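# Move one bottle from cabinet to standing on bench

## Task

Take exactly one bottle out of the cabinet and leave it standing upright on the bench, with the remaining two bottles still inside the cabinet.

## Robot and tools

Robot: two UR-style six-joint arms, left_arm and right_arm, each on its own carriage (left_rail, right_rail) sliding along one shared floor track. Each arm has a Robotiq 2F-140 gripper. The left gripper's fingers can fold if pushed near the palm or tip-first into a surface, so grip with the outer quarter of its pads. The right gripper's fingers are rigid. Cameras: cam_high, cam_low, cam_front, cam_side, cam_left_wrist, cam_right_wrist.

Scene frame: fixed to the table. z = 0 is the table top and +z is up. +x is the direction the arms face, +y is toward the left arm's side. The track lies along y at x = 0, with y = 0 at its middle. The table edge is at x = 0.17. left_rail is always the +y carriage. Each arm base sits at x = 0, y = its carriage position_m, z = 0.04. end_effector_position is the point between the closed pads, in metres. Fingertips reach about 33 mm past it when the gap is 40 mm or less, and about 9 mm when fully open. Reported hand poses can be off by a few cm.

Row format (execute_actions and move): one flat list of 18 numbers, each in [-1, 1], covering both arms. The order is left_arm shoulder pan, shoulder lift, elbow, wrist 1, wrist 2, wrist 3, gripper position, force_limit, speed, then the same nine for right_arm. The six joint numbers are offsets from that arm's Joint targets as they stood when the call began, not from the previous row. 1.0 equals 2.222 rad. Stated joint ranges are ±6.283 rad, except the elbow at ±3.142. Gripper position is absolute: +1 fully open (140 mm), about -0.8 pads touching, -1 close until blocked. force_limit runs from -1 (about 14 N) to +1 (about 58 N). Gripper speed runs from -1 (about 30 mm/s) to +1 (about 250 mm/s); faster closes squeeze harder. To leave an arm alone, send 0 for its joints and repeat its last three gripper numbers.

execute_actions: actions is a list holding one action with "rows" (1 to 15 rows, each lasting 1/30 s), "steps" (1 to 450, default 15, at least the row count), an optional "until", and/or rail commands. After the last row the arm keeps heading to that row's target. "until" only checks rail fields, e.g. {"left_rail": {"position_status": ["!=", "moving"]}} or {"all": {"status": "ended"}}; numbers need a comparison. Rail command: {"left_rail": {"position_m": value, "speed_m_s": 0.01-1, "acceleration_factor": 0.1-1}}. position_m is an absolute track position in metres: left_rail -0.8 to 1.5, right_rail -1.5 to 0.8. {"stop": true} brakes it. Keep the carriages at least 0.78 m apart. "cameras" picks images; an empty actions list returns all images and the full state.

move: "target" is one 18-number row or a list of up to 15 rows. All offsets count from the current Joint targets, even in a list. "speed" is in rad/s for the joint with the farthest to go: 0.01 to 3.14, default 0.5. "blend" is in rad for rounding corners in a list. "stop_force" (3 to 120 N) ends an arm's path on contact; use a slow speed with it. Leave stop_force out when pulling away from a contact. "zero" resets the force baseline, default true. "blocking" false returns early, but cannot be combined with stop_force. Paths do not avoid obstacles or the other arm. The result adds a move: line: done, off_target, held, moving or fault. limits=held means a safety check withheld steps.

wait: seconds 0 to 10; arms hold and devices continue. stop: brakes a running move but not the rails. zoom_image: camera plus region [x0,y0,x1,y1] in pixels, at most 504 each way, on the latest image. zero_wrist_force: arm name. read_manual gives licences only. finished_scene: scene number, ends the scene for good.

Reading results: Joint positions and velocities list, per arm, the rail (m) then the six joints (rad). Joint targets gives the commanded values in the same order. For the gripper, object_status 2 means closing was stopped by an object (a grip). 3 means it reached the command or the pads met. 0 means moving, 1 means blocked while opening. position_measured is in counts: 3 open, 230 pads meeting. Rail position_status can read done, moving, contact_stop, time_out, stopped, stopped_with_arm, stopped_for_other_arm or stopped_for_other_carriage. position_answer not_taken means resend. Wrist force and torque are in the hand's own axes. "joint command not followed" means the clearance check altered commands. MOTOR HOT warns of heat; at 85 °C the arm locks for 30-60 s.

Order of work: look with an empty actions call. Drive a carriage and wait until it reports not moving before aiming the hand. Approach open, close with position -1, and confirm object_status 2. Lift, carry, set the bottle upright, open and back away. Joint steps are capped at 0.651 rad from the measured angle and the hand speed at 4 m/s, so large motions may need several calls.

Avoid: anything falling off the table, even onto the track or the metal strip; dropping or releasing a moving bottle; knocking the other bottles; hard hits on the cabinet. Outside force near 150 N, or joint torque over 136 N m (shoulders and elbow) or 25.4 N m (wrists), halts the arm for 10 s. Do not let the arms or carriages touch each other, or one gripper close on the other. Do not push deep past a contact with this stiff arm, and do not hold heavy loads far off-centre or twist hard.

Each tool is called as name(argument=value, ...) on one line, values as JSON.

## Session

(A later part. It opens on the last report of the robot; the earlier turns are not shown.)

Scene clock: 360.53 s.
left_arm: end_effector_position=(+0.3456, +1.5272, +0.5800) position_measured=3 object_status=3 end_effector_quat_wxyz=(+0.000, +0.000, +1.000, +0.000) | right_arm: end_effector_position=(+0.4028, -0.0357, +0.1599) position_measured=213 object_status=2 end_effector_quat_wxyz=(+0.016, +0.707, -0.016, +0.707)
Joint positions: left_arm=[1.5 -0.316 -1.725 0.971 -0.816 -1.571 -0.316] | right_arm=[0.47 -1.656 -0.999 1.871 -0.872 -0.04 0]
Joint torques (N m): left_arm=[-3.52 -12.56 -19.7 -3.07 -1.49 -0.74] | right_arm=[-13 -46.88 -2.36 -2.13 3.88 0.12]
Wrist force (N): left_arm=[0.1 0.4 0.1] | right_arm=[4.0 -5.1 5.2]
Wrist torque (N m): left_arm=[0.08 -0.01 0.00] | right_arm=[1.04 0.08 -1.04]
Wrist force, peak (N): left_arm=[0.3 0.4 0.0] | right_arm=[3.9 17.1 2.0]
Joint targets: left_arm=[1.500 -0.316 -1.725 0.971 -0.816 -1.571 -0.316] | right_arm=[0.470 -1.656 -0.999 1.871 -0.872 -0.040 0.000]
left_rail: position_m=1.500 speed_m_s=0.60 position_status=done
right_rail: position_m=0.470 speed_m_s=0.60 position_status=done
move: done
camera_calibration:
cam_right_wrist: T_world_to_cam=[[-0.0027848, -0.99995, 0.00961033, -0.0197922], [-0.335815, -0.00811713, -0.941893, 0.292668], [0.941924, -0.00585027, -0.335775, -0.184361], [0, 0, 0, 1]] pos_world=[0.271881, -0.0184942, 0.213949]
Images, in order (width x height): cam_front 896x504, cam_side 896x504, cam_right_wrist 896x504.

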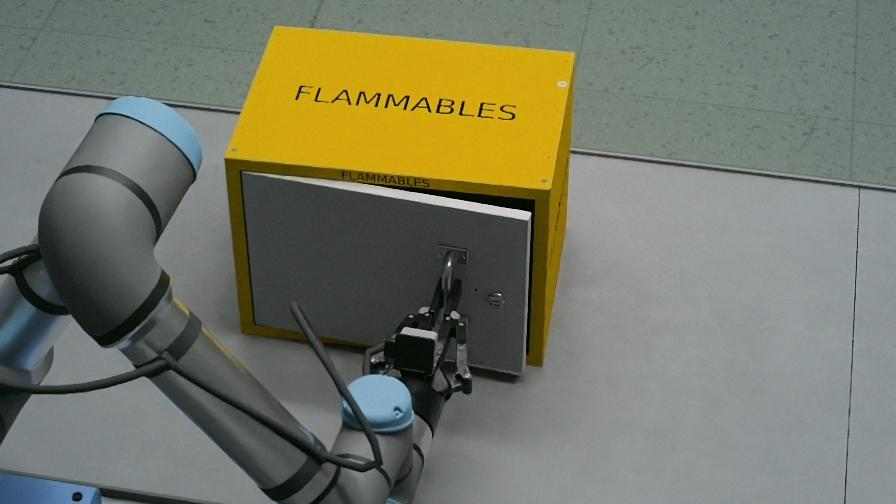

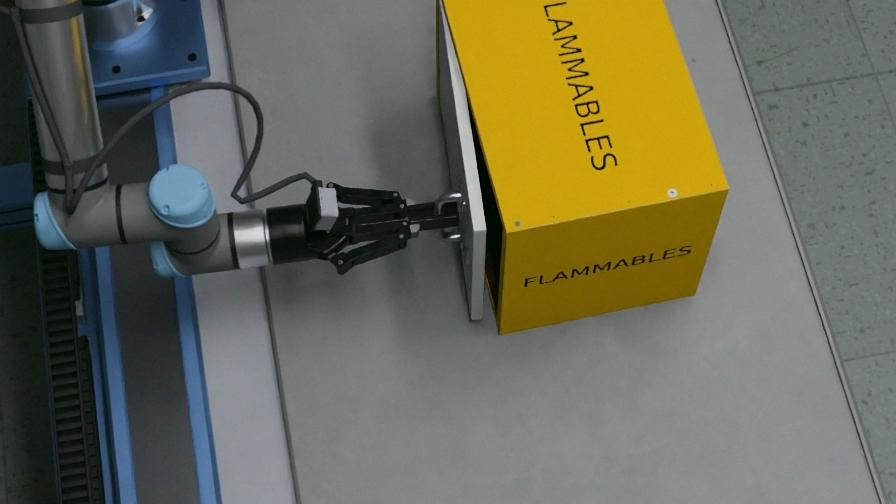

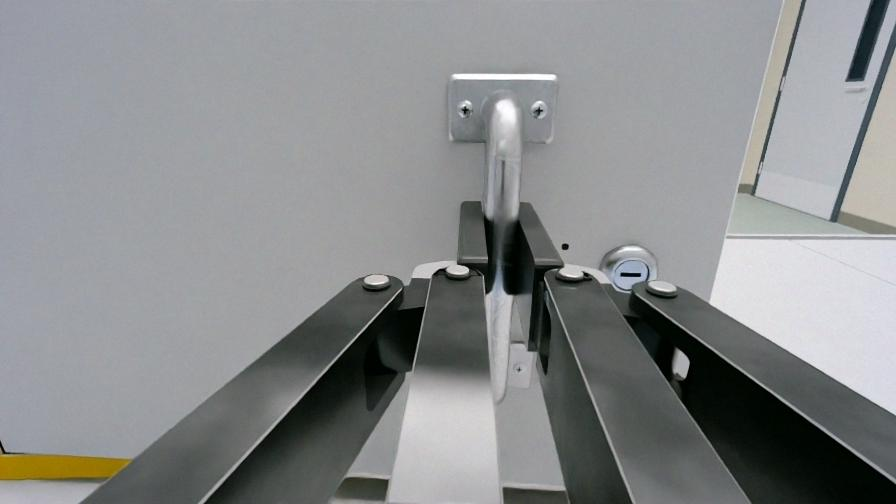

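move(target=[[0,0,0,0,0,0,1,1,1,-0.0272,-0.0299,0.0566,-0.0267,0.0178,0,-1,-0.3,-1],[0,0,0,0,0,0,1,1,1,-0.0557,-0.0601,0.1128,-0.0527,0.0343,0,-1,-0.3,-1],[0,0,0,0,0,0,1,1,1,-0.0863,-0.0910,0.1687,-0.0777,0.0487,0,-1,-0.3,-1],[0,0,0,0,0,0,1,1,1,-0.1197,-0.1233,0.2248,-0.1016,0.0604,0,-1,-0.3,-1]], speed=0.15, stop_force=60, blend=0.02, cameras=["cam_right_wrist","cam_front","cam_side"])

Scene clock: 380.00 s.
left_arm: end_effector_position=(+0.3456, +1.5272, +0.5800) position_measured=3 object_status=3 end_effector_quat_wxyz=(+0.000, +0.000, +1.000, +0.000) | right_arm: end_effector_position=(+0.3018, +0.0053, +0.1599) position_measured=213 object_status=2 end_effector_quat_wxyz=(+0.156, +0.690, -0.156, +0.690)
Joint positions: left_arm=[1.5 -0.316 -1.725 0.971 -0.816 -1.571 -0.316] | right_arm=[0.47 -1.922 -1.273 2.371 -1.098 0.094 0]
Joint torques (N m): left_arm=[-3.94 -13.15 -19.97 -2.99 -1.65 -1.02] | right_arm=[-14.34 -36.34 -3.3 -3.18 5.13 0.19]
Wrist force (N): left_arm=[0.1 0.5 0.0] | right_arm=[-14.1 -8.3 5.6]
Wrist torque (N m): left_arm=[0.10 -0.01 0.00] | right_arm=[1.03 0.83 -1.05]
Wrist force, peak (N): left_arm=[0.2 0.4 0.1] | right_arm=[-17.2 -9.7 5.7]
Joint targets: left_arm=[1.500 -0.316 -1.725 0.971 -0.816 -1.571 -0.316] | right_arm=[0.470 -1.922 -1.273 2.371 -1.098 0.094 0.000]
left_rail: position_m=1.500 speed_m_s=0.60 position_status=done
right_rail: position_m=0.470 speed_m_s=0.60 position_status=done
move: done
camera_calibration:
cam_right_wrist: T_world_to_cam=[[-0.392187, -0.919833, 0.00982427, 0.137943], [-0.31253, 0.123193, -0.941886, 0.25143], [0.865167, -0.372465, -0.33579, -0.0637735], [0, 0, 0, 1]] pos_world=[0.187854, 0.0721572, 0.214049]
Images, in order (width x height): cam_front 896x504, cam_side 896x504, cam_right_wrist 896x504.

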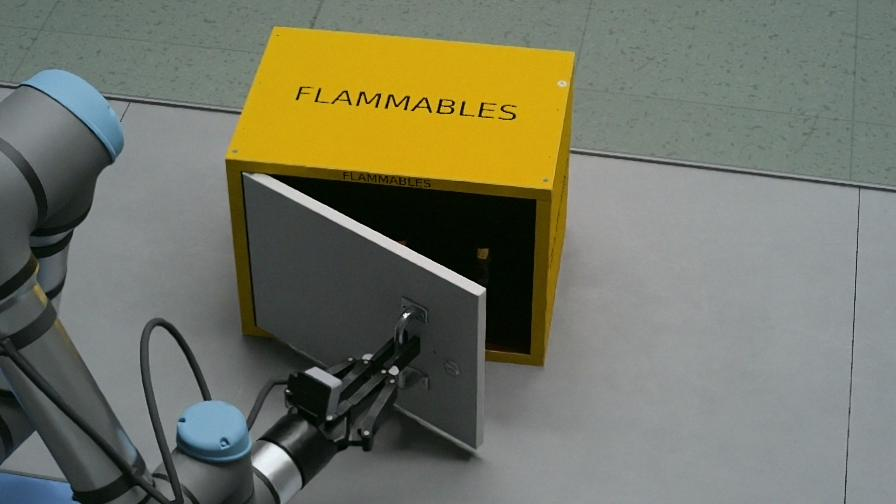

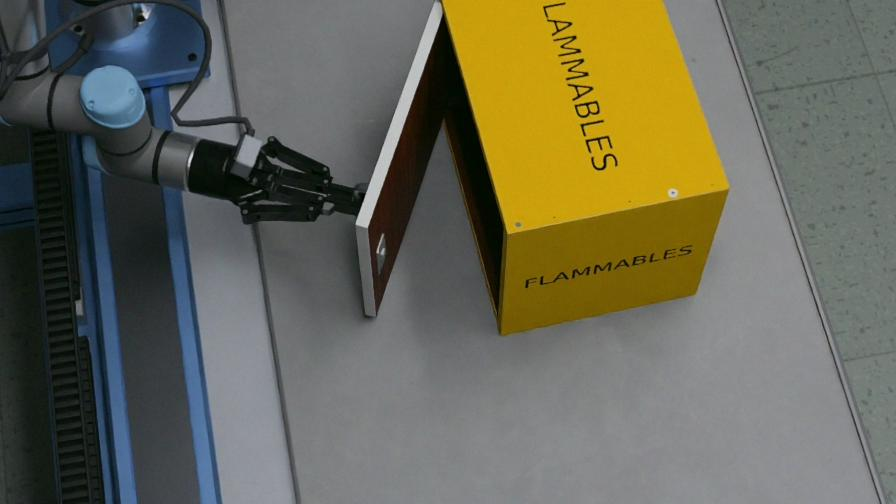

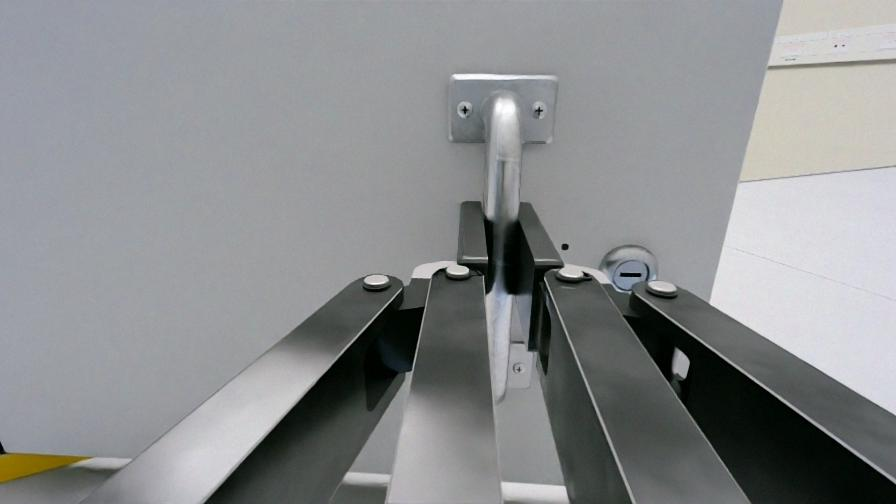

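execute_actions(actions=[{"rows":[[0,0,0,0,0,0,1,1,1,0,0,0,0,0,0,0.3,-0.3,-0.3]],"steps":45}])

move(target=[0,0,0,0,0,0,1,1,1,-0.0773,-0.0163,0.0272,-0.0108,-0.0773,0,0.3,-0.3,-0.3], speed=0.25, cameras=["cam_front","cam_side"])

Scene clock: 461.53 s.
left_arm: end_effector_position=(+0.3456, +1.5272, +0.5800) position_measured=3 object_status=3 end_effector_quat_wxyz=(+0.000, +0.000, +1.000, +0.000) | right_arm: end_effector_position=(+0.3017, +0.0053, +0.1599) position_measured=91 object_status=3 end_effector_quat_wxyz=(+0.156, +0.690, -0.156, +0.690)
Joint positions: left_arm=[1.5 -0.316 -1.725 0.971 -0.816 -1.571 -0.316] | right_arm=[0.47 -1.922 -1.273 2.371 -1.098 0.094 0]
Joint torques (N m): left_arm=[-4.04 -13.27 -20.03 -2.99 -1.91 -1.02] | right_arm=[7.13 -17.26 -3.2 1.87 -2.38 0.31]
Wrist force (N): left_arm=[0.0 0.2 0.0] | right_arm=[4.5 0.3 2.2]
Wrist torque (N m): left_arm=[0.04 0.00 0.00] | right_arm=[1.13 -0.06 -1.03]
Wrist force, peak (N): left_arm=[0.4 0.2 0.2] | right_arm=[-15.2 -8.3 5.5]
Joint targets: left_arm=[1.500 -0.316 -1.725 0.971 -0.816 -1.571 -0.316] | right_arm=[0.470 -1.922 -1.273 2.371 -1.098 0.094 0.000]
left_rail: position_m=1.500 speed_m_s=0.60 position_status=done
right_rail: position_m=0.470 speed_m_s=0.60 position_status=done

Scene clock: 462.83 s.
left_arm: end_effector_position=(+0.3456, +1.5272, +0.5800) position_measured=3 object_status=3 end_effector_quat_wxyz=(+0.000, +0.000, +1.000, +0.000) | right_arm: end_effector_position=(+0.2566, +0.0268, +0.1600) position_measured=91 object_status=3 end_effector_quat_wxyz=(+0.156, +0.690, -0.156, +0.690)
Joint positions: left_arm=[1.5 -0.316 -1.725 0.971 -0.816 -1.571 -0.316] | right_arm=[0.47 -2.093 -1.309 2.431 -1.122 -0.077 0]
Joint torques (N m): left_arm=[-4.1 -13.3 -19.66 -3.01 -1.98 -0.99] | right_arm=[-11.02 -28.66 2.32 -1.82 -2.33 0.26]
Wrist force (N): left_arm=[0.0 0.2 0.0] | right_arm=[4.6 0.4 2.3]
Wrist torque (N m): left_arm=[0.05 0.01 0.00] | right_arm=[1.17 -0.08 -1.03]
Wrist force, peak (N): left_arm=[0.1 0.4 0.0] | right_arm=[4.5 0.2 3.1]
Joint targets: left_arm=[1.500 -0.316 -1.725 0.971 -0.816 -1.571 -0.316] | right_arm=[0.470 -2.093 -1.309 2.431 -1.122 -0.077 0.000]
left_rail: position_m=1.500 speed_m_s=0.60 position_status=done
right_rail: position_m=0.470 speed_m_s=0.60 position_status=done
move: done
Images, in order (width x height): cam_front 896x504, cam_side 896x504.

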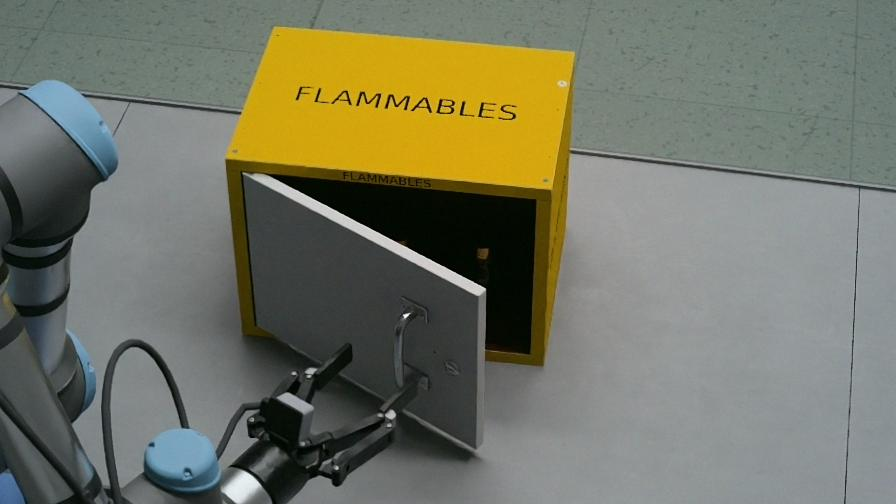

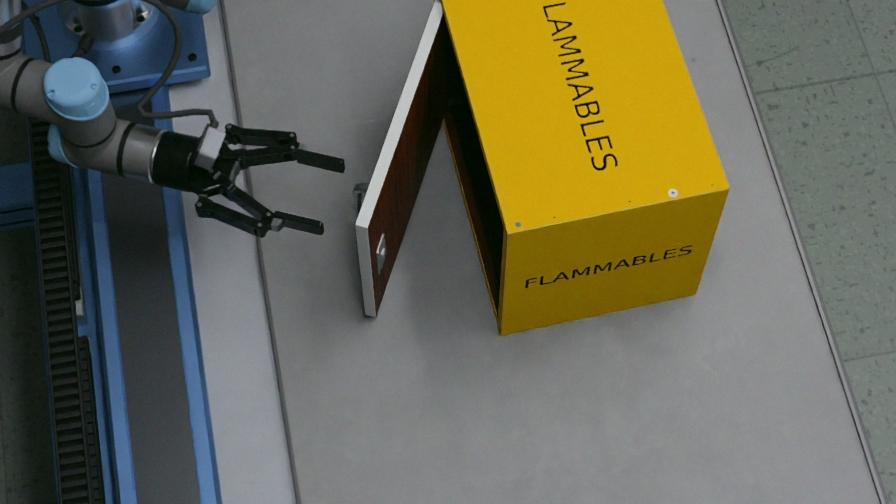

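move(target=[0,0,0,0,0,0,1,1,1,0,-0.187,-0.6572,0.1376,-0.6722,-0.1422,-0.9,-0.3,-0.3], speed=0.8)

execute_actions(actions=[{"right_rail":{"position_m":-0.75,"speed_m_s":0.6,"acceleration_factor":0.5},"steps":200,"until":{"all":{"status":"ended"}}}], cameras=["cam_high"])

Scene clock: 476.70 s.
left_arm: end_effector_position=(+0.3456, +1.5272, +0.5800) position_measured=3 object_status=3 end_effector_quat_wxyz=(+0.000, +0.000, +1.000, +0.000) | right_arm: end_effector_position=(-0.0442, +0.1260, +0.5795) position_measured=232 object_status=3 end_effector_quat_wxyz=(+0.000, +0.776, +0.631, +0.001)
Joint positions: left_arm=[1.5 -0.316 -1.725 0.971 -0.816 -1.571 -0.316] | right_arm=[0.47 -2.093 -1.725 0.971 -0.816 -1.571 -0.316]
Joint torques (N m): left_arm=[-3.92 -13.59 -20.25 -3.04 -2.1 -1.1] | right_arm=[-8.28 -18.22 -29.94 -0.66 -2.06 -1.14]
Wrist force (N): left_arm=[-0.2 0.1 0.2] | right_arm=[1.7 0.3 -0.2]
Wrist torque (N m): left_arm=[0.03 0.05 0.00] | right_arm=[0.07 -0.36 0.04]
Wrist force, peak (N): left_arm=[0.5 0.2 0.2] | right_arm=[4.8 0.5 2.3]
Joint targets: left_arm=[1.500 -0.316 -1.725 0.971 -0.816 -1.571 -0.316] | right_arm=[0.470 -2.093 -1.725 0.971 -0.816 -1.571 -0.316]
left_rail: position_m=1.500 speed_m_s=0.60 position_status=done
right_rail: position_m=0.470 speed_m_s=0.60 position_status=done
move: done

Scene clock: 479.83 s.
left_arm: end_effector_position=(+0.3456, +1.5272, +0.5800) position_measured=3 object_status=3 end_effector_quat_wxyz=(+0.000, +0.000, +1.000, +0.000) | right_arm: end_effector_position=(-0.0443, -1.0939, +0.5796) position_measured=232 object_status=3 end_effector_quat_wxyz=(+0.000, +0.776, +0.631, +0.001)
Joint positions: left_arm=[1.5 -0.316 -1.725 0.971 -0.816 -1.571 -0.316] | right_arm=[-0.75 -2.093 -1.725 0.971 -0.816 -1.571 -0.316]
Joint torques (N m): left_arm=[-4.56 -13.61 -20.55 -2.94 -2.19 -1.21] | right_arm=[-6.98 -18.37 -14.01 -2.57 -2.16 -0.9]
Wrist force (N): left_arm=[0.1 0.0 -0.1] | right_arm=[1.3 0.1 0.0]
Wrist torque (N m): left_arm=[0.01 -0.03 0.00] | right_arm=[0.04 -0.27 0.04]
Wrist force, peak (N): left_arm=[0.5 0.1 0.2] | right_arm=[3.8 0.0 -0.5]
Joint targets: left_arm=[1.500 -0.316 -1.725 0.971 -0.816 -1.571 -0.316] | right_arm=[-0.750 -2.093 -1.725 0.971 -0.816 -1.571 -0.316]
Tool commands: left_gripper/position=+1.0 left_gripper/force_limit=+1.0 left_gripper/speed=+1.0 right_gripper/position=-0.9 right_gripper/force_limit=-0.3 right_gripper/speed=-0.3
left_rail: position_m=1.500 speed_m_s=0.60 position_status=done
right_rail: position_m=-0.750 speed_m_s=0.60 position_status=done
Images, in order (width x height): cam_high 896x504.

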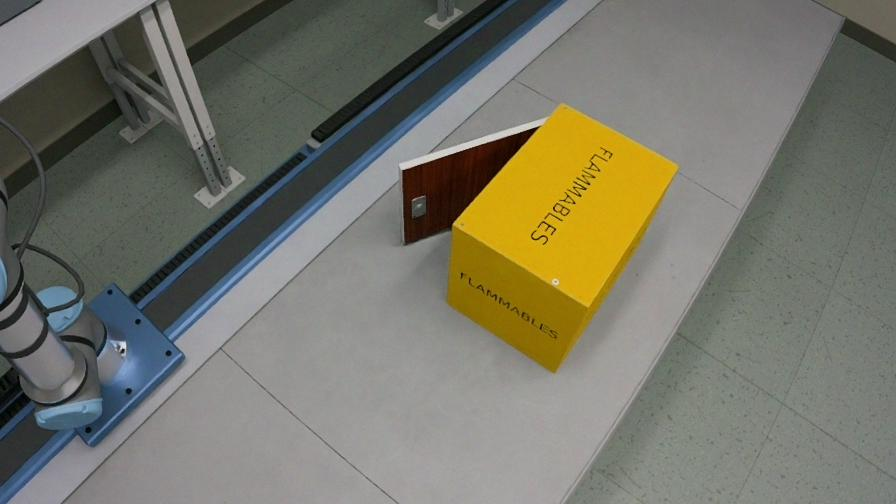

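move(target=[0,0,0,0,0,0,1,1,1,0.5323,0.1384,0.2493,-0.0345,0.4148,0.0711,-0.9,-0.3,-0.3], speed=1.0)

move(target=[0,0,0,0,0,0,1,1,1,0.5323,0.1384,0.2493,-0.0345,0.4148,0.0711,-0.9,-0.3,-0.3], speed=0.8, cameras=["cam_high","cam_side","cam_right_wrist"])

Scene clock: 522.67 s.
left_arm: end_effector_position=(+0.3456, +1.5272, +0.5800) position_measured=3 object_status=3 end_effector_quat_wxyz=(+0.000, +0.000, +1.000, +0.000) | right_arm: end_effector_position=(+0.5416, -0.8263, +0.3769) position_measured=232 object_status=3 end_effector_quat_wxyz=(-0.086, +0.462, +0.707, +0.528)
Joint positions: left_arm=[1.5 -0.316 -1.725 0.971 -0.816 -1.571 -0.316] | right_arm=[-0.75 -0.911 -1.417 1.525 -0.892 -0.649 -0.158]
Joint torques (N m): left_arm=[-4.43 -13.9 -20.58 -3.03 -2.24 -1.38] | right_arm=[8.43 -24.39 -12.03 -2.73 3.54 1.36]
Wrist force (N): left_arm=[0.1 0.2 0.1] | right_arm=[2.9 1.8 1.1]
Wrist torque (N m): left_arm=[0.05 -0.01 0.00] | right_arm=[0.56 -0.07 -0.83]
Wrist force, peak (N): left_arm=[0.0 0.5 -0.1] | right_arm=[2.7 2.7 4.0]
Joint targets: left_arm=[1.500 -0.316 -1.725 0.971 -0.816 -1.571 -0.316] | right_arm=[-0.750 -0.911 -1.417 1.525 -0.892 -0.649 -0.158]
left_rail: position_m=1.500 speed_m_s=0.60 position_status=done
right_rail: position_m=-0.750 speed_m_s=0.60 position_status=done
move: done

Scene clock: 524.97 s.
left_arm: end_effector_position=(+0.3456, +1.5272, +0.5800) position_measured=3 object_status=3 end_effector_quat_wxyz=(+0.000, +0.000, +1.000, +0.000) | right_arm: end_effector_position=(+0.3603, -0.2001, +0.1602) position_measured=232 object_status=3 end_effector_quat_wxyz=(+0.500, -0.500, -0.500, -0.500)
Joint positions: left_arm=[1.5 -0.316 -1.725 0.971 -0.816 -1.571 -0.316] | right_arm=[-0.75 0.272 -1.11 2.079 -0.969 0.272 0]
Joint torques (N m): left_arm=[-5.07 -13.9 -20.35 -3 -2.46 -1.35] | right_arm=[7.63 -28.31 -0.05 -2.52 2.34 1.46]
Wrist force (N): left_arm=[-0.1 0.0 0.0] | right_arm=[4.4 0.3 2.3]
Wrist torque (N m): left_arm=[0.01 0.02 -0.01] | right_arm=[1.15 -0.05 -1.02]
Wrist force, peak (N): left_arm=[0.1 0.5 0.2] | right_arm=[2.7 -1.8 4.2]
Joint targets: left_arm=[1.500 -0.316 -1.725 0.971 -0.816 -1.571 -0.316] | right_arm=[-0.750 0.272 -1.110 2.079 -0.969 0.272 0.000]
left_rail: position_m=1.500 speed_m_s=0.60 position_status=done
right_rail: position_m=-0.750 speed_m_s=0.60 position_status=done
move: done
camera_calibration:
cam_right_wrist: T_world_to_cam=[[0.99907, 0.0418767, 0.0102907, -0.336969], [0.0237467, -0.335077, -0.941891, 0.0823939], [-0.0359952, 0.94126, -0.33576, 0.396637], [0, 0, 0, 1]] pos_world=[0.348976, -0.331619, 0.214249]
Images, in order (width x height): cam_high 896x504, cam_side 896x504, cam_right_wrist 896x504.

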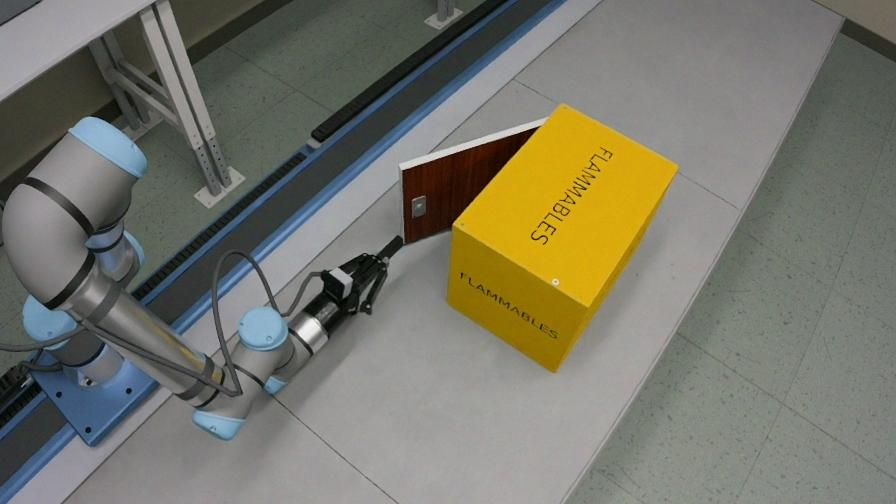

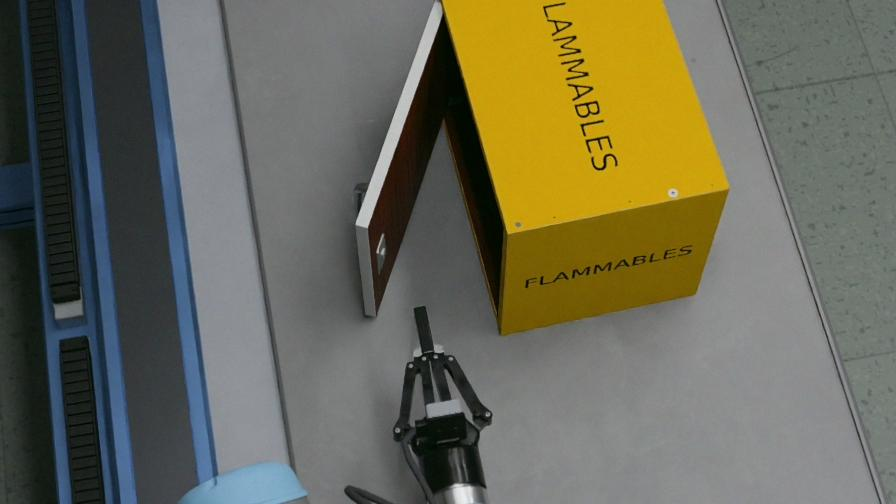

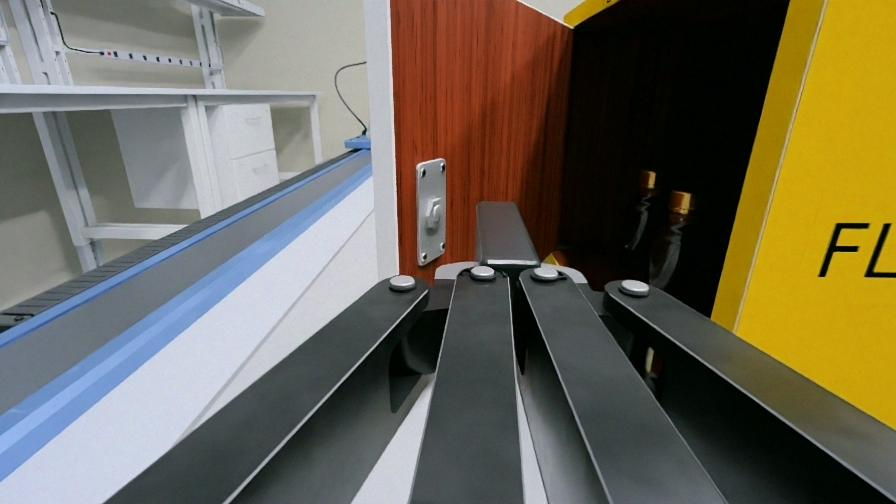

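move(target=[[0,0,0,0,0,0,1,1,1,0.1292,0.0773,-0.1464,0.0691,0.1292,0,-0.9,-0.3,-0.3],[0,0,0,0,0,0,1,1,1,0.2420,0.1309,-0.2511,0.1202,0.2420,0,-0.9,-0.3,-0.3],[0,0,0,0,0,0,1,1,1,0.3286,0.2102,-0.4088,0.1986,0.3286,0,-0.9,-0.3,-0.3]], speed=0.2, stop_force=25, blend=0.03, cameras=["cam_high","cam_side","cam_right_wrist"])

Scene clock: 543.67 s.
left_arm: end_effector_position=(+0.3456, +1.5272, +0.5800) position_measured=3 object_status=3 end_effector_quat_wxyz=(+0.000, +0.000, +1.000, +0.000) | right_arm: end_effector_position=(+0.2533, +0.2051, +0.1599) position_measured=232 object_status=3 end_effector_quat_wxyz=(+0.500, -0.500, -0.500, -0.500)
Joint positions: left_arm=[1.5 -0.316 -1.725 0.971 -0.816 -1.571 -0.316] | right_arm=[-0.75 1.002 -0.643 1.171 -0.528 1.003 0]
Joint torques (N m): left_arm=[-4.94 -13.62 -20.79 -2.92 -2.75 -1.53] | right_arm=[9.44 -53.36 -33.35 -0.07 1.6 1.27]
Wrist force (N): left_arm=[0.3 0.1 0.2] | right_arm=[4.3 2.2 -0.2]
Wrist torque (N m): left_arm=[0.02 -0.06 0.00] | right_arm=[1.06 -0.02 -1.03]
Wrist force, peak (N): left_arm=[0.2 0.5 0.0] | right_arm=[5.1 3.7 -0.3]
Joint targets: left_arm=[1.500 -0.316 -1.725 0.971 -0.816 -1.571 -0.316] | right_arm=[-0.750 1.002 -0.643 1.171 -0.528 1.003 0.000]
left_rail: position_m=1.500 speed_m_s=0.60 position_status=done
right_rail: position_m=-0.750 speed_m_s=0.60 position_status=done
move: done
camera_calibration:
cam_right_wrist: T_world_to_cam=[[0.999067, 0.0419994, 0.0100286, -0.246987], [0.0235458, -0.335203, -0.941852, 0.220569], [-0.0361955, 0.941209, -0.335879, 0.0113979], [0, 0, 0, 1]] pos_world=[0.241976, 0.0735809, 0.214049]
Images, in order (width x height): cam_high 896x504, cam_side 896x504, cam_right_wrist 896x504.

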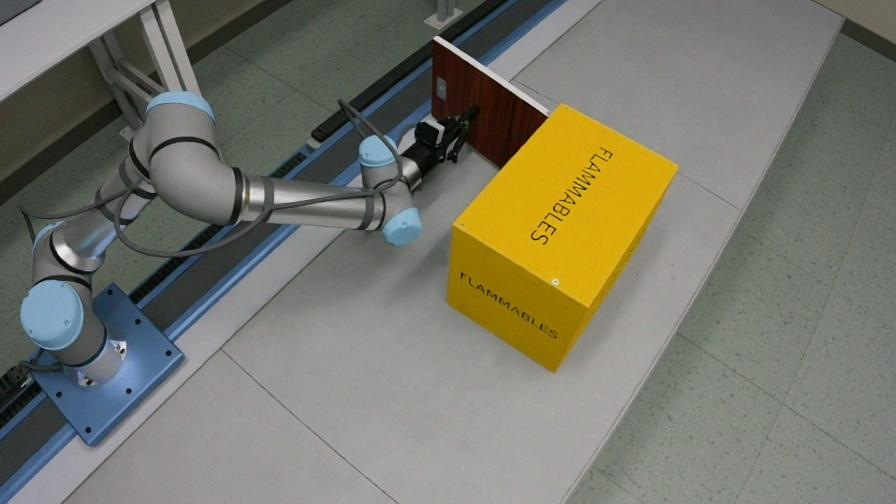

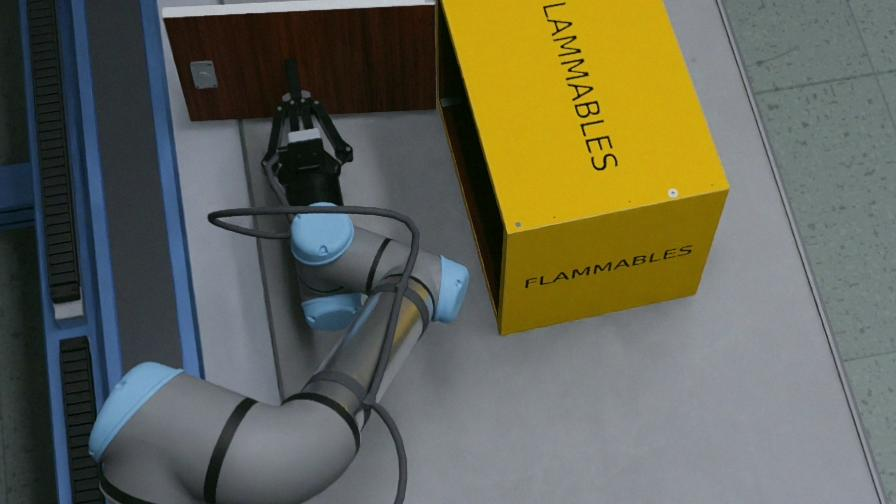

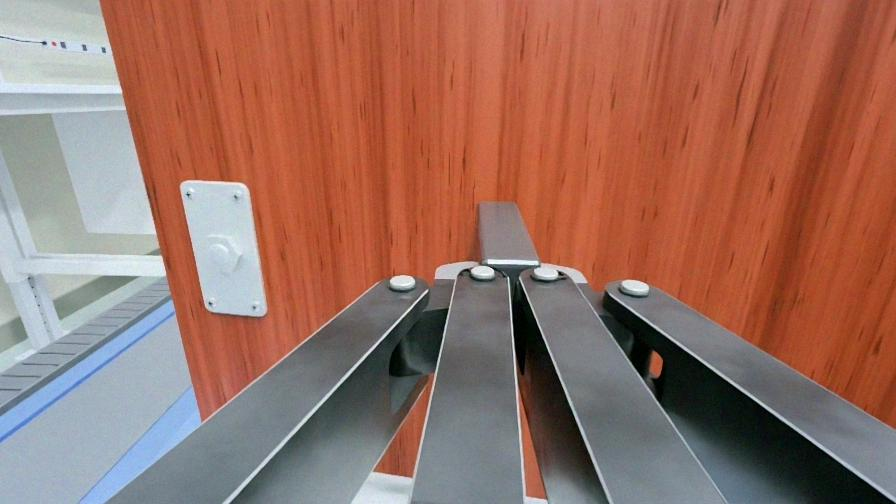

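move(target=[0,0,0,0,0,0,1,1,1,0.1000,-0.1198,0.2369,-0.1171,0.5817,0,1,-0.3,-0.3], speed=0.6, cameras=["cam_high","cam_side","cam_right_wrist","cam_front"])

Scene clock: 566.07 s.
left_arm: end_effector_position=(+0.3456, +1.5272, +0.5800) position_measured=3 object_status=3 end_effector_quat_wxyz=(+0.000, +0.000, +1.000, +0.000) | right_arm: end_effector_position=(+0.3302, -0.0495, +0.1599) position_measured=3 object_status=3 end_effector_quat_wxyz=(-0.175, +0.685, +0.175, +0.685)
Joint positions: left_arm=[1.5 -0.316 -1.725 0.971 -0.816 -1.571 -0.316] | right_arm=[-0.75 1.224 -0.909 1.697 -0.788 2.295 0]
Joint torques (N m): left_arm=[-5.59 -13.9 -20.82 -2.96 -2.86 -1.59] | right_arm=[6.98 -53.81 -5.09 -3.26 2.08 1.27]
Wrist force (N): left_arm=[0.2 -0.2 -0.1] | right_arm=[4.5 0.4 2.2]
Wrist torque (N m): left_arm=[-0.05 -0.04 0.00] | right_arm=[1.15 -0.01 -1.03]
Wrist force, peak (N): left_arm=[0.4 0.5 0.2] | right_arm=[5.0 2.7 -0.5]
Joint targets: left_arm=[1.500 -0.316 -1.725 0.971 -0.816 -1.571 -0.316] | right_arm=[-0.750 1.225 -0.909 1.697 -0.788 2.295 0.000]
left_rail: position_m=1.500 speed_m_s=0.60 position_status=done
right_rail: position_m=-0.750 speed_m_s=0.60 position_status=done
move: done
camera_calibration:
cam_right_wrist: T_world_to_cam=[[0.516476, -0.856242, 0.0101225, -0.198295], [-0.282683, -0.181646, -0.941857, 0.242103], [0.808296, 0.483585, -0.335861, -0.0475934], [0, 0, 0, 1]] pos_world=[0.209323, -0.102796, 0.214049]
Images, in order (width x height): cam_high 896x504, cam_front 896x504, cam_side 896x504, cam_right_wrist 896x504.

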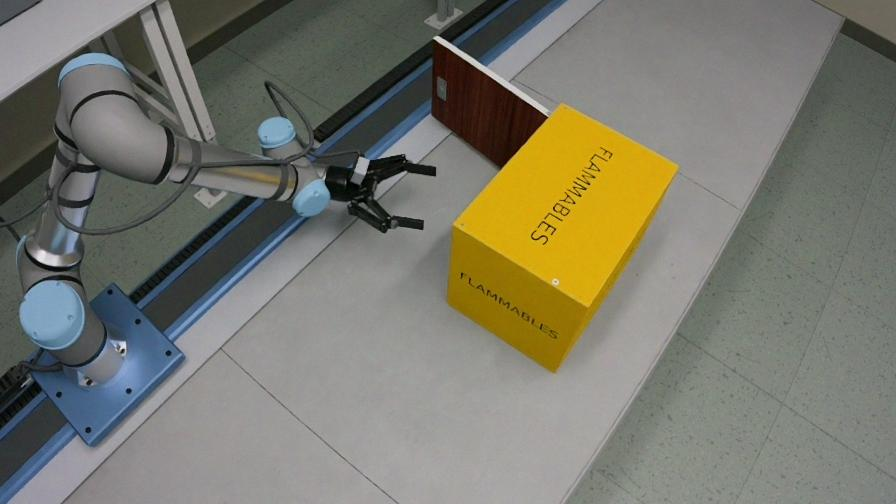

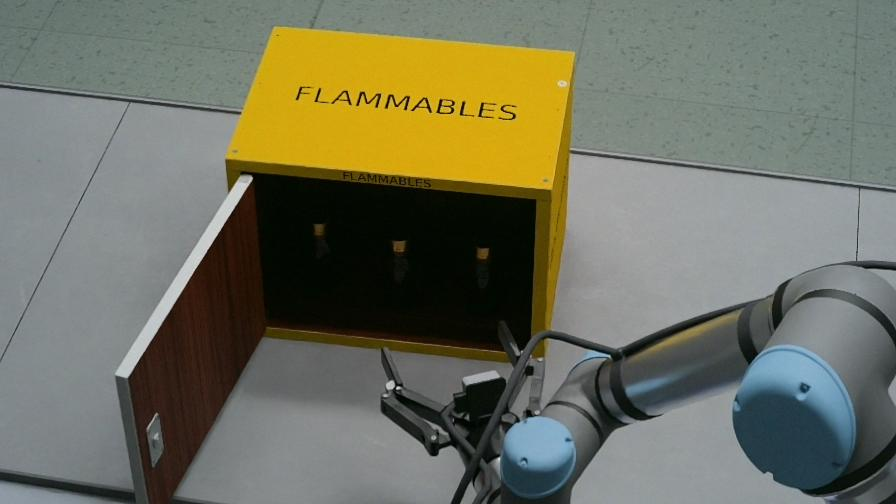

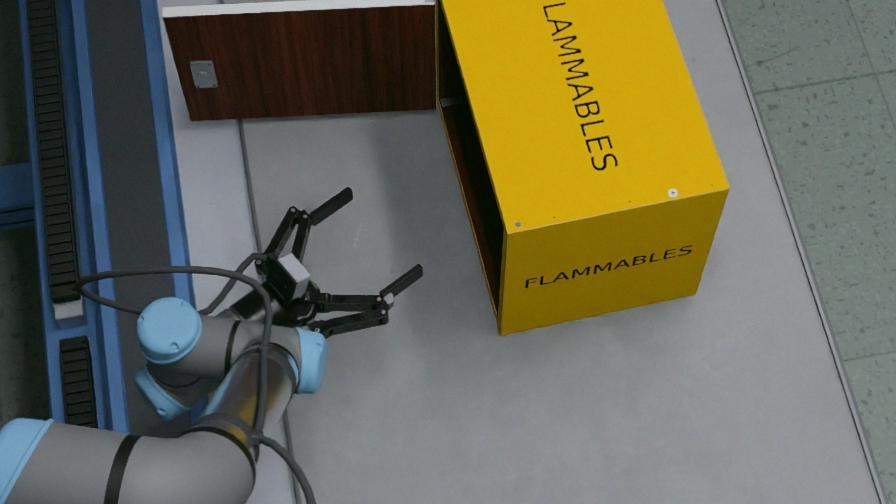

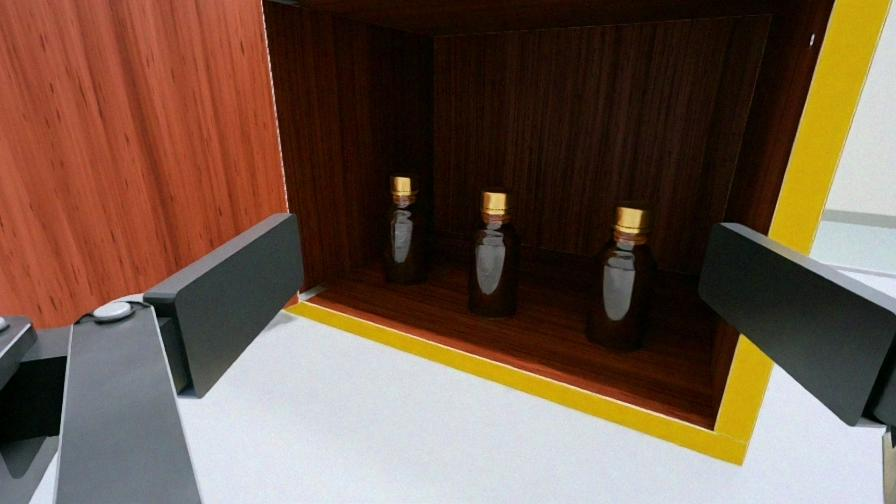

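zoom_image(camera="cam_right_wrist", region=[360, 160, 700, 370])

zoom_image(camera="cam_front", region=[290, 200, 550, 370])

Scaled by 1.482 from the camera's 896x504 image, which has a finer 1280x720 frame.

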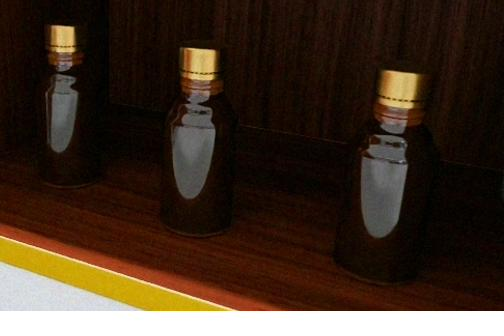

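Scaled by 1.938 from the camera's 896x504 image, which has a finer 1280x720 frame.

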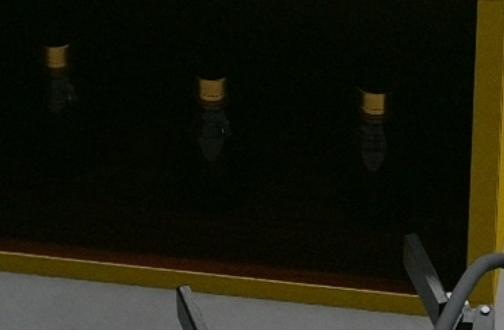

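move(target=[0,0,0,0,0,0,1,1,1,-0.0687,0.0842,-0.1041,0.0198,-0.0687,0,-0.15,-0.3,-0.3], speed=0.2, cameras=["cam_front","cam_side","cam_right_wrist"])

zoom_image(camera="cam_right_wrist", region=[330, 100, 700, 400])

Scene clock: 721.13 s.
left_arm: end_effector_position=(+0.3456, +1.5272, +0.5800) position_measured=3 object_status=3 end_effector_quat_wxyz=(+0.000, +0.000, +1.000, +0.000) | right_arm: end_effector_position=(+0.4466, -0.0035, +0.1181) position_measured=148 object_status=3 end_effector_quat_wxyz=(-0.175, +0.685, +0.175, +0.685)
Joint positions: left_arm=[1.5 -0.316 -1.725 0.971 -0.816 -1.571 -0.316] | right_arm=[-0.75 1.072 -0.722 1.466 -0.744 2.143 0]
Joint torques (N m): left_arm=[-5.93 -14.11 -20.95 -2.94 -2.81 -1.6] | right_arm=[-9.9 -47.68 -28.77 0.18 -2.03 1.3]
Wrist force (N): left_arm=[0.2 0.1 -0.1] | right_arm=[4.4 0.4 2.3]
Wrist torque (N m): left_arm=[0.02 -0.05 0.00] | right_arm=[1.16 -0.04 -1.04]
Wrist force, peak (N): left_arm=[0.4 0.4 0.0] | right_arm=[4.6 0.3 2.6]
Joint targets: left_arm=[1.500 -0.316 -1.725 0.971 -0.816 -1.571 -0.316] | right_arm=[-0.750 1.072 -0.722 1.466 -0.744 2.142 0.000]
left_rail: position_m=1.500 speed_m_s=0.60 position_status=done
right_rail: position_m=-0.750 speed_m_s=0.60 position_status=done
move: done
camera_calibration:
cam_right_wrist: T_world_to_cam=[[0.516235, -0.856388, 0.0100065, -0.218427], [-0.282644, -0.181385, -0.941919, 0.244024], [0.808463, 0.483424, -0.335691, -0.178104], [0, 0, 0, 1]] pos_world=[0.325722, -0.0566965, 0.172249]
Images, in order (width x height): cam_front 896x504, cam_side 896x504, cam_right_wrist 896x504.

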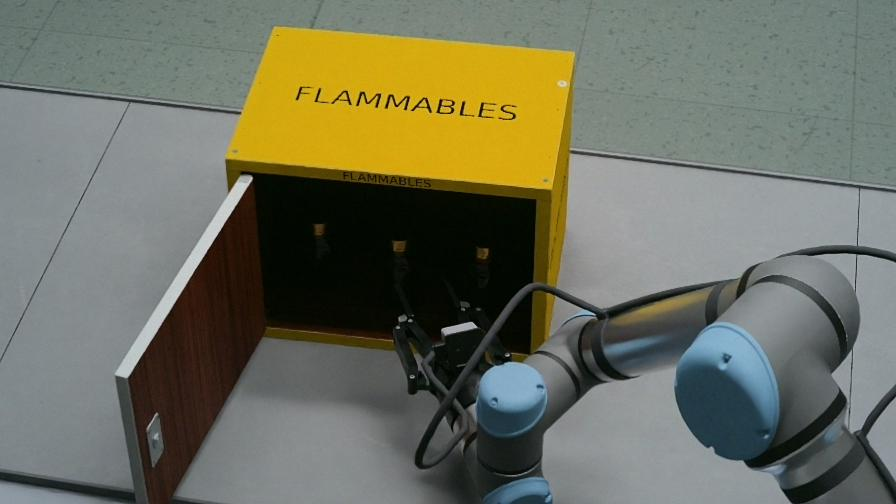

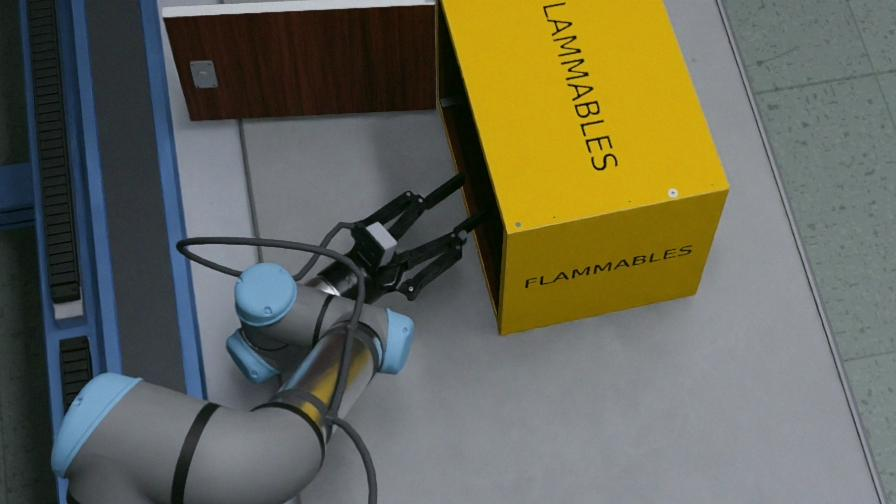

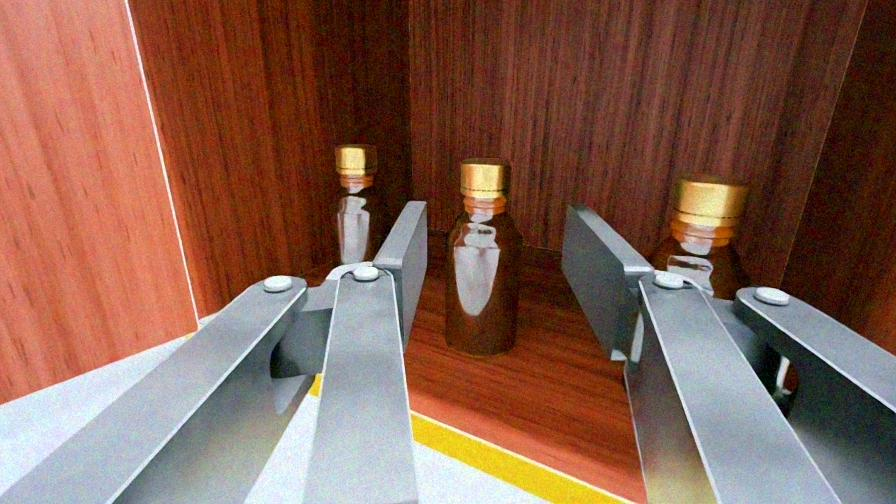

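Scaled by 1.362 from the camera's 896x504 image, which has a finer 1280x720 frame.

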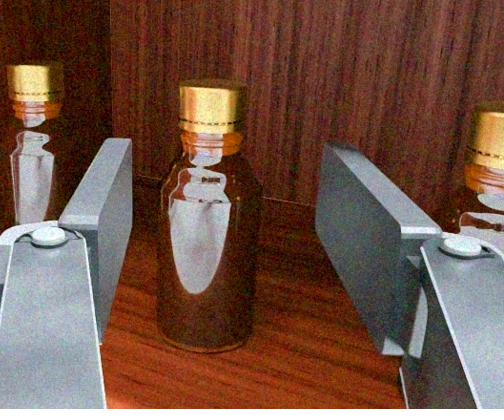

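move(target=[0,0,0,0,0,0,1,1,1,-0.0399,0.0751,-0.1614,0.0863,-0.0399,0,-0.15,-0.3,-0.3], speed=0.15, stop_force=10, cameras=["cam_front","cam_right_wrist"])

zoom_image(camera="cam_right_wrist", region=[330, 100, 700, 400])

zoom_image(camera="cam_front", region=[290, 200, 550, 370])

Scene clock: 769.63 s.
left_arm: end_effector_position=(+0.3456, +1.5272, +0.5800) position_measured=3 object_status=3 end_effector_quat_wxyz=(+0.000, +0.000, +1.000, +0.000) | right_arm: end_effector_position=(+0.5474, +0.0517, +0.1210) position_measured=148 object_status=3 end_effector_quat_wxyz=(-0.175, +0.685, +0.175, +0.685)
Joint positions: left_arm=[1.5 -0.316 -1.725 0.971 -0.816 -1.571 -0.316] | right_arm=[-0.75 0.983 -0.555 1.107 -0.552 2.054 0]
Joint torques (N m): left_arm=[-5.99 -13.96 -21.53 -2.99 -2.82 -1.81] | right_arm=[-9.26 -55.33 -32.81 -0.09 -2.59 1.43]
Wrist force (N): left_arm=[0.1 0.2 0.0] | right_arm=[4.5 0.5 1.9]
Wrist torque (N m): left_arm=[0.04 -0.02 0.00] | right_arm=[1.18 -0.06 -1.03]
Wrist force, peak (N): left_arm=[0.2 0.5 0.1] | right_arm=[4.8 0.4 2.3]
Joint targets: left_arm=[1.500 -0.316 -1.725 0.971 -0.816 -1.571 -0.316] | right_arm=[-0.750 0.983 -0.555 1.107 -0.552 2.054 0.000]
left_rail: position_m=1.500 speed_m_s=0.60 position_status=done
right_rail: position_m=-0.750 speed_m_s=0.60 position_status=done
move: done
camera_calibration:
cam_right_wrist: T_world_to_cam=[[0.516193, -0.856413, 0.0100243, -0.223257], [-0.282621, -0.181372, -0.941929, 0.285279], [0.808499, 0.483384, -0.335663, -0.285409], [0, 0, 0, 1]] pos_world=[0.426622, -0.00149656, 0.175149]
Images, in order (width x height): cam_front 896x504, cam_right_wrist 896x504.

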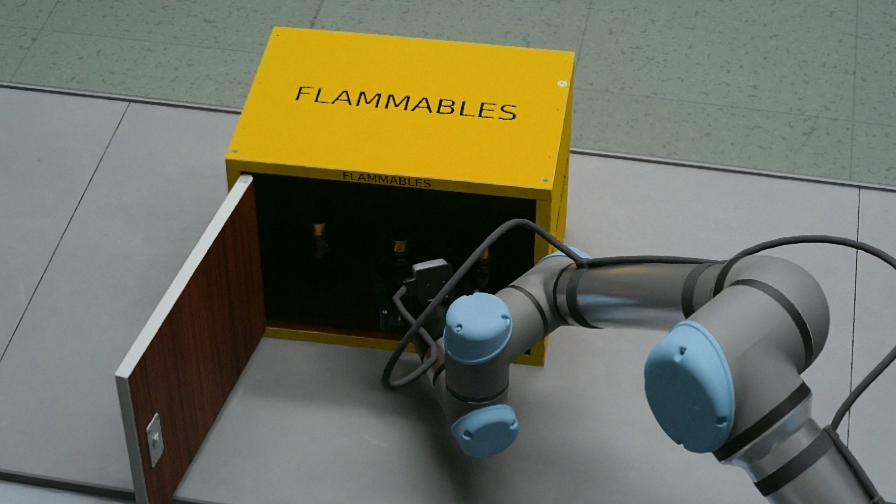

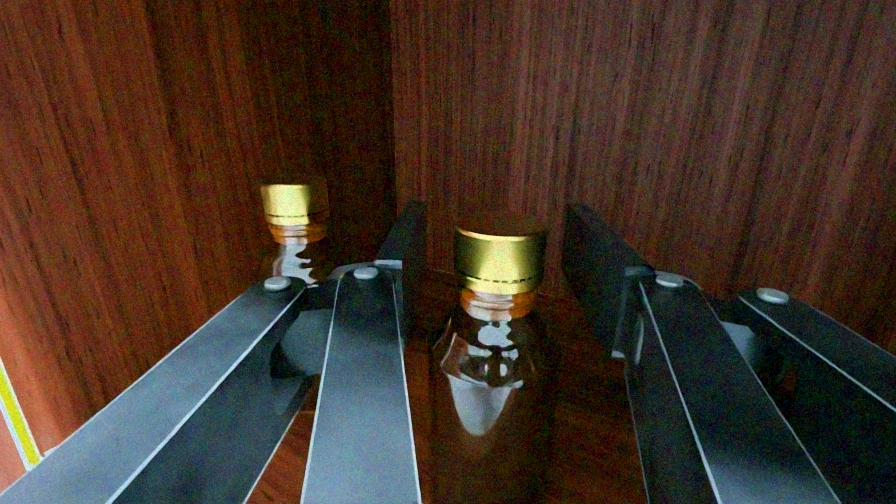

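Scaled by 1.362 from the camera's 896x504 image, which has a finer 1280x720 frame.

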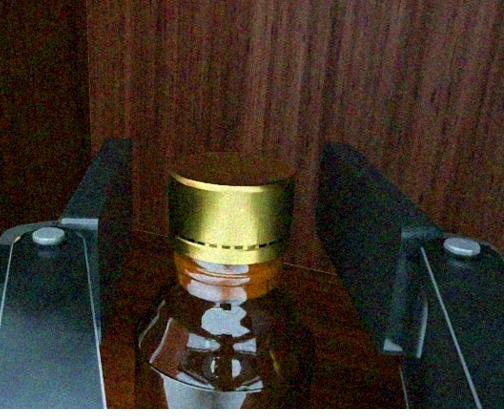

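Scaled by 1.938 from the camera's 896x504 image, which has a finer 1280x720 frame.

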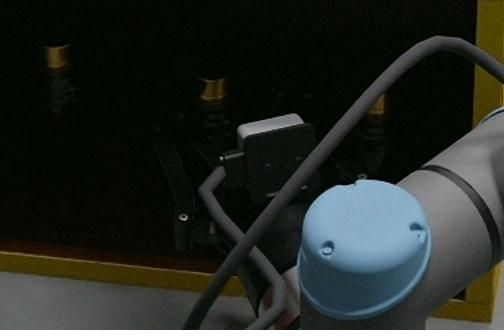

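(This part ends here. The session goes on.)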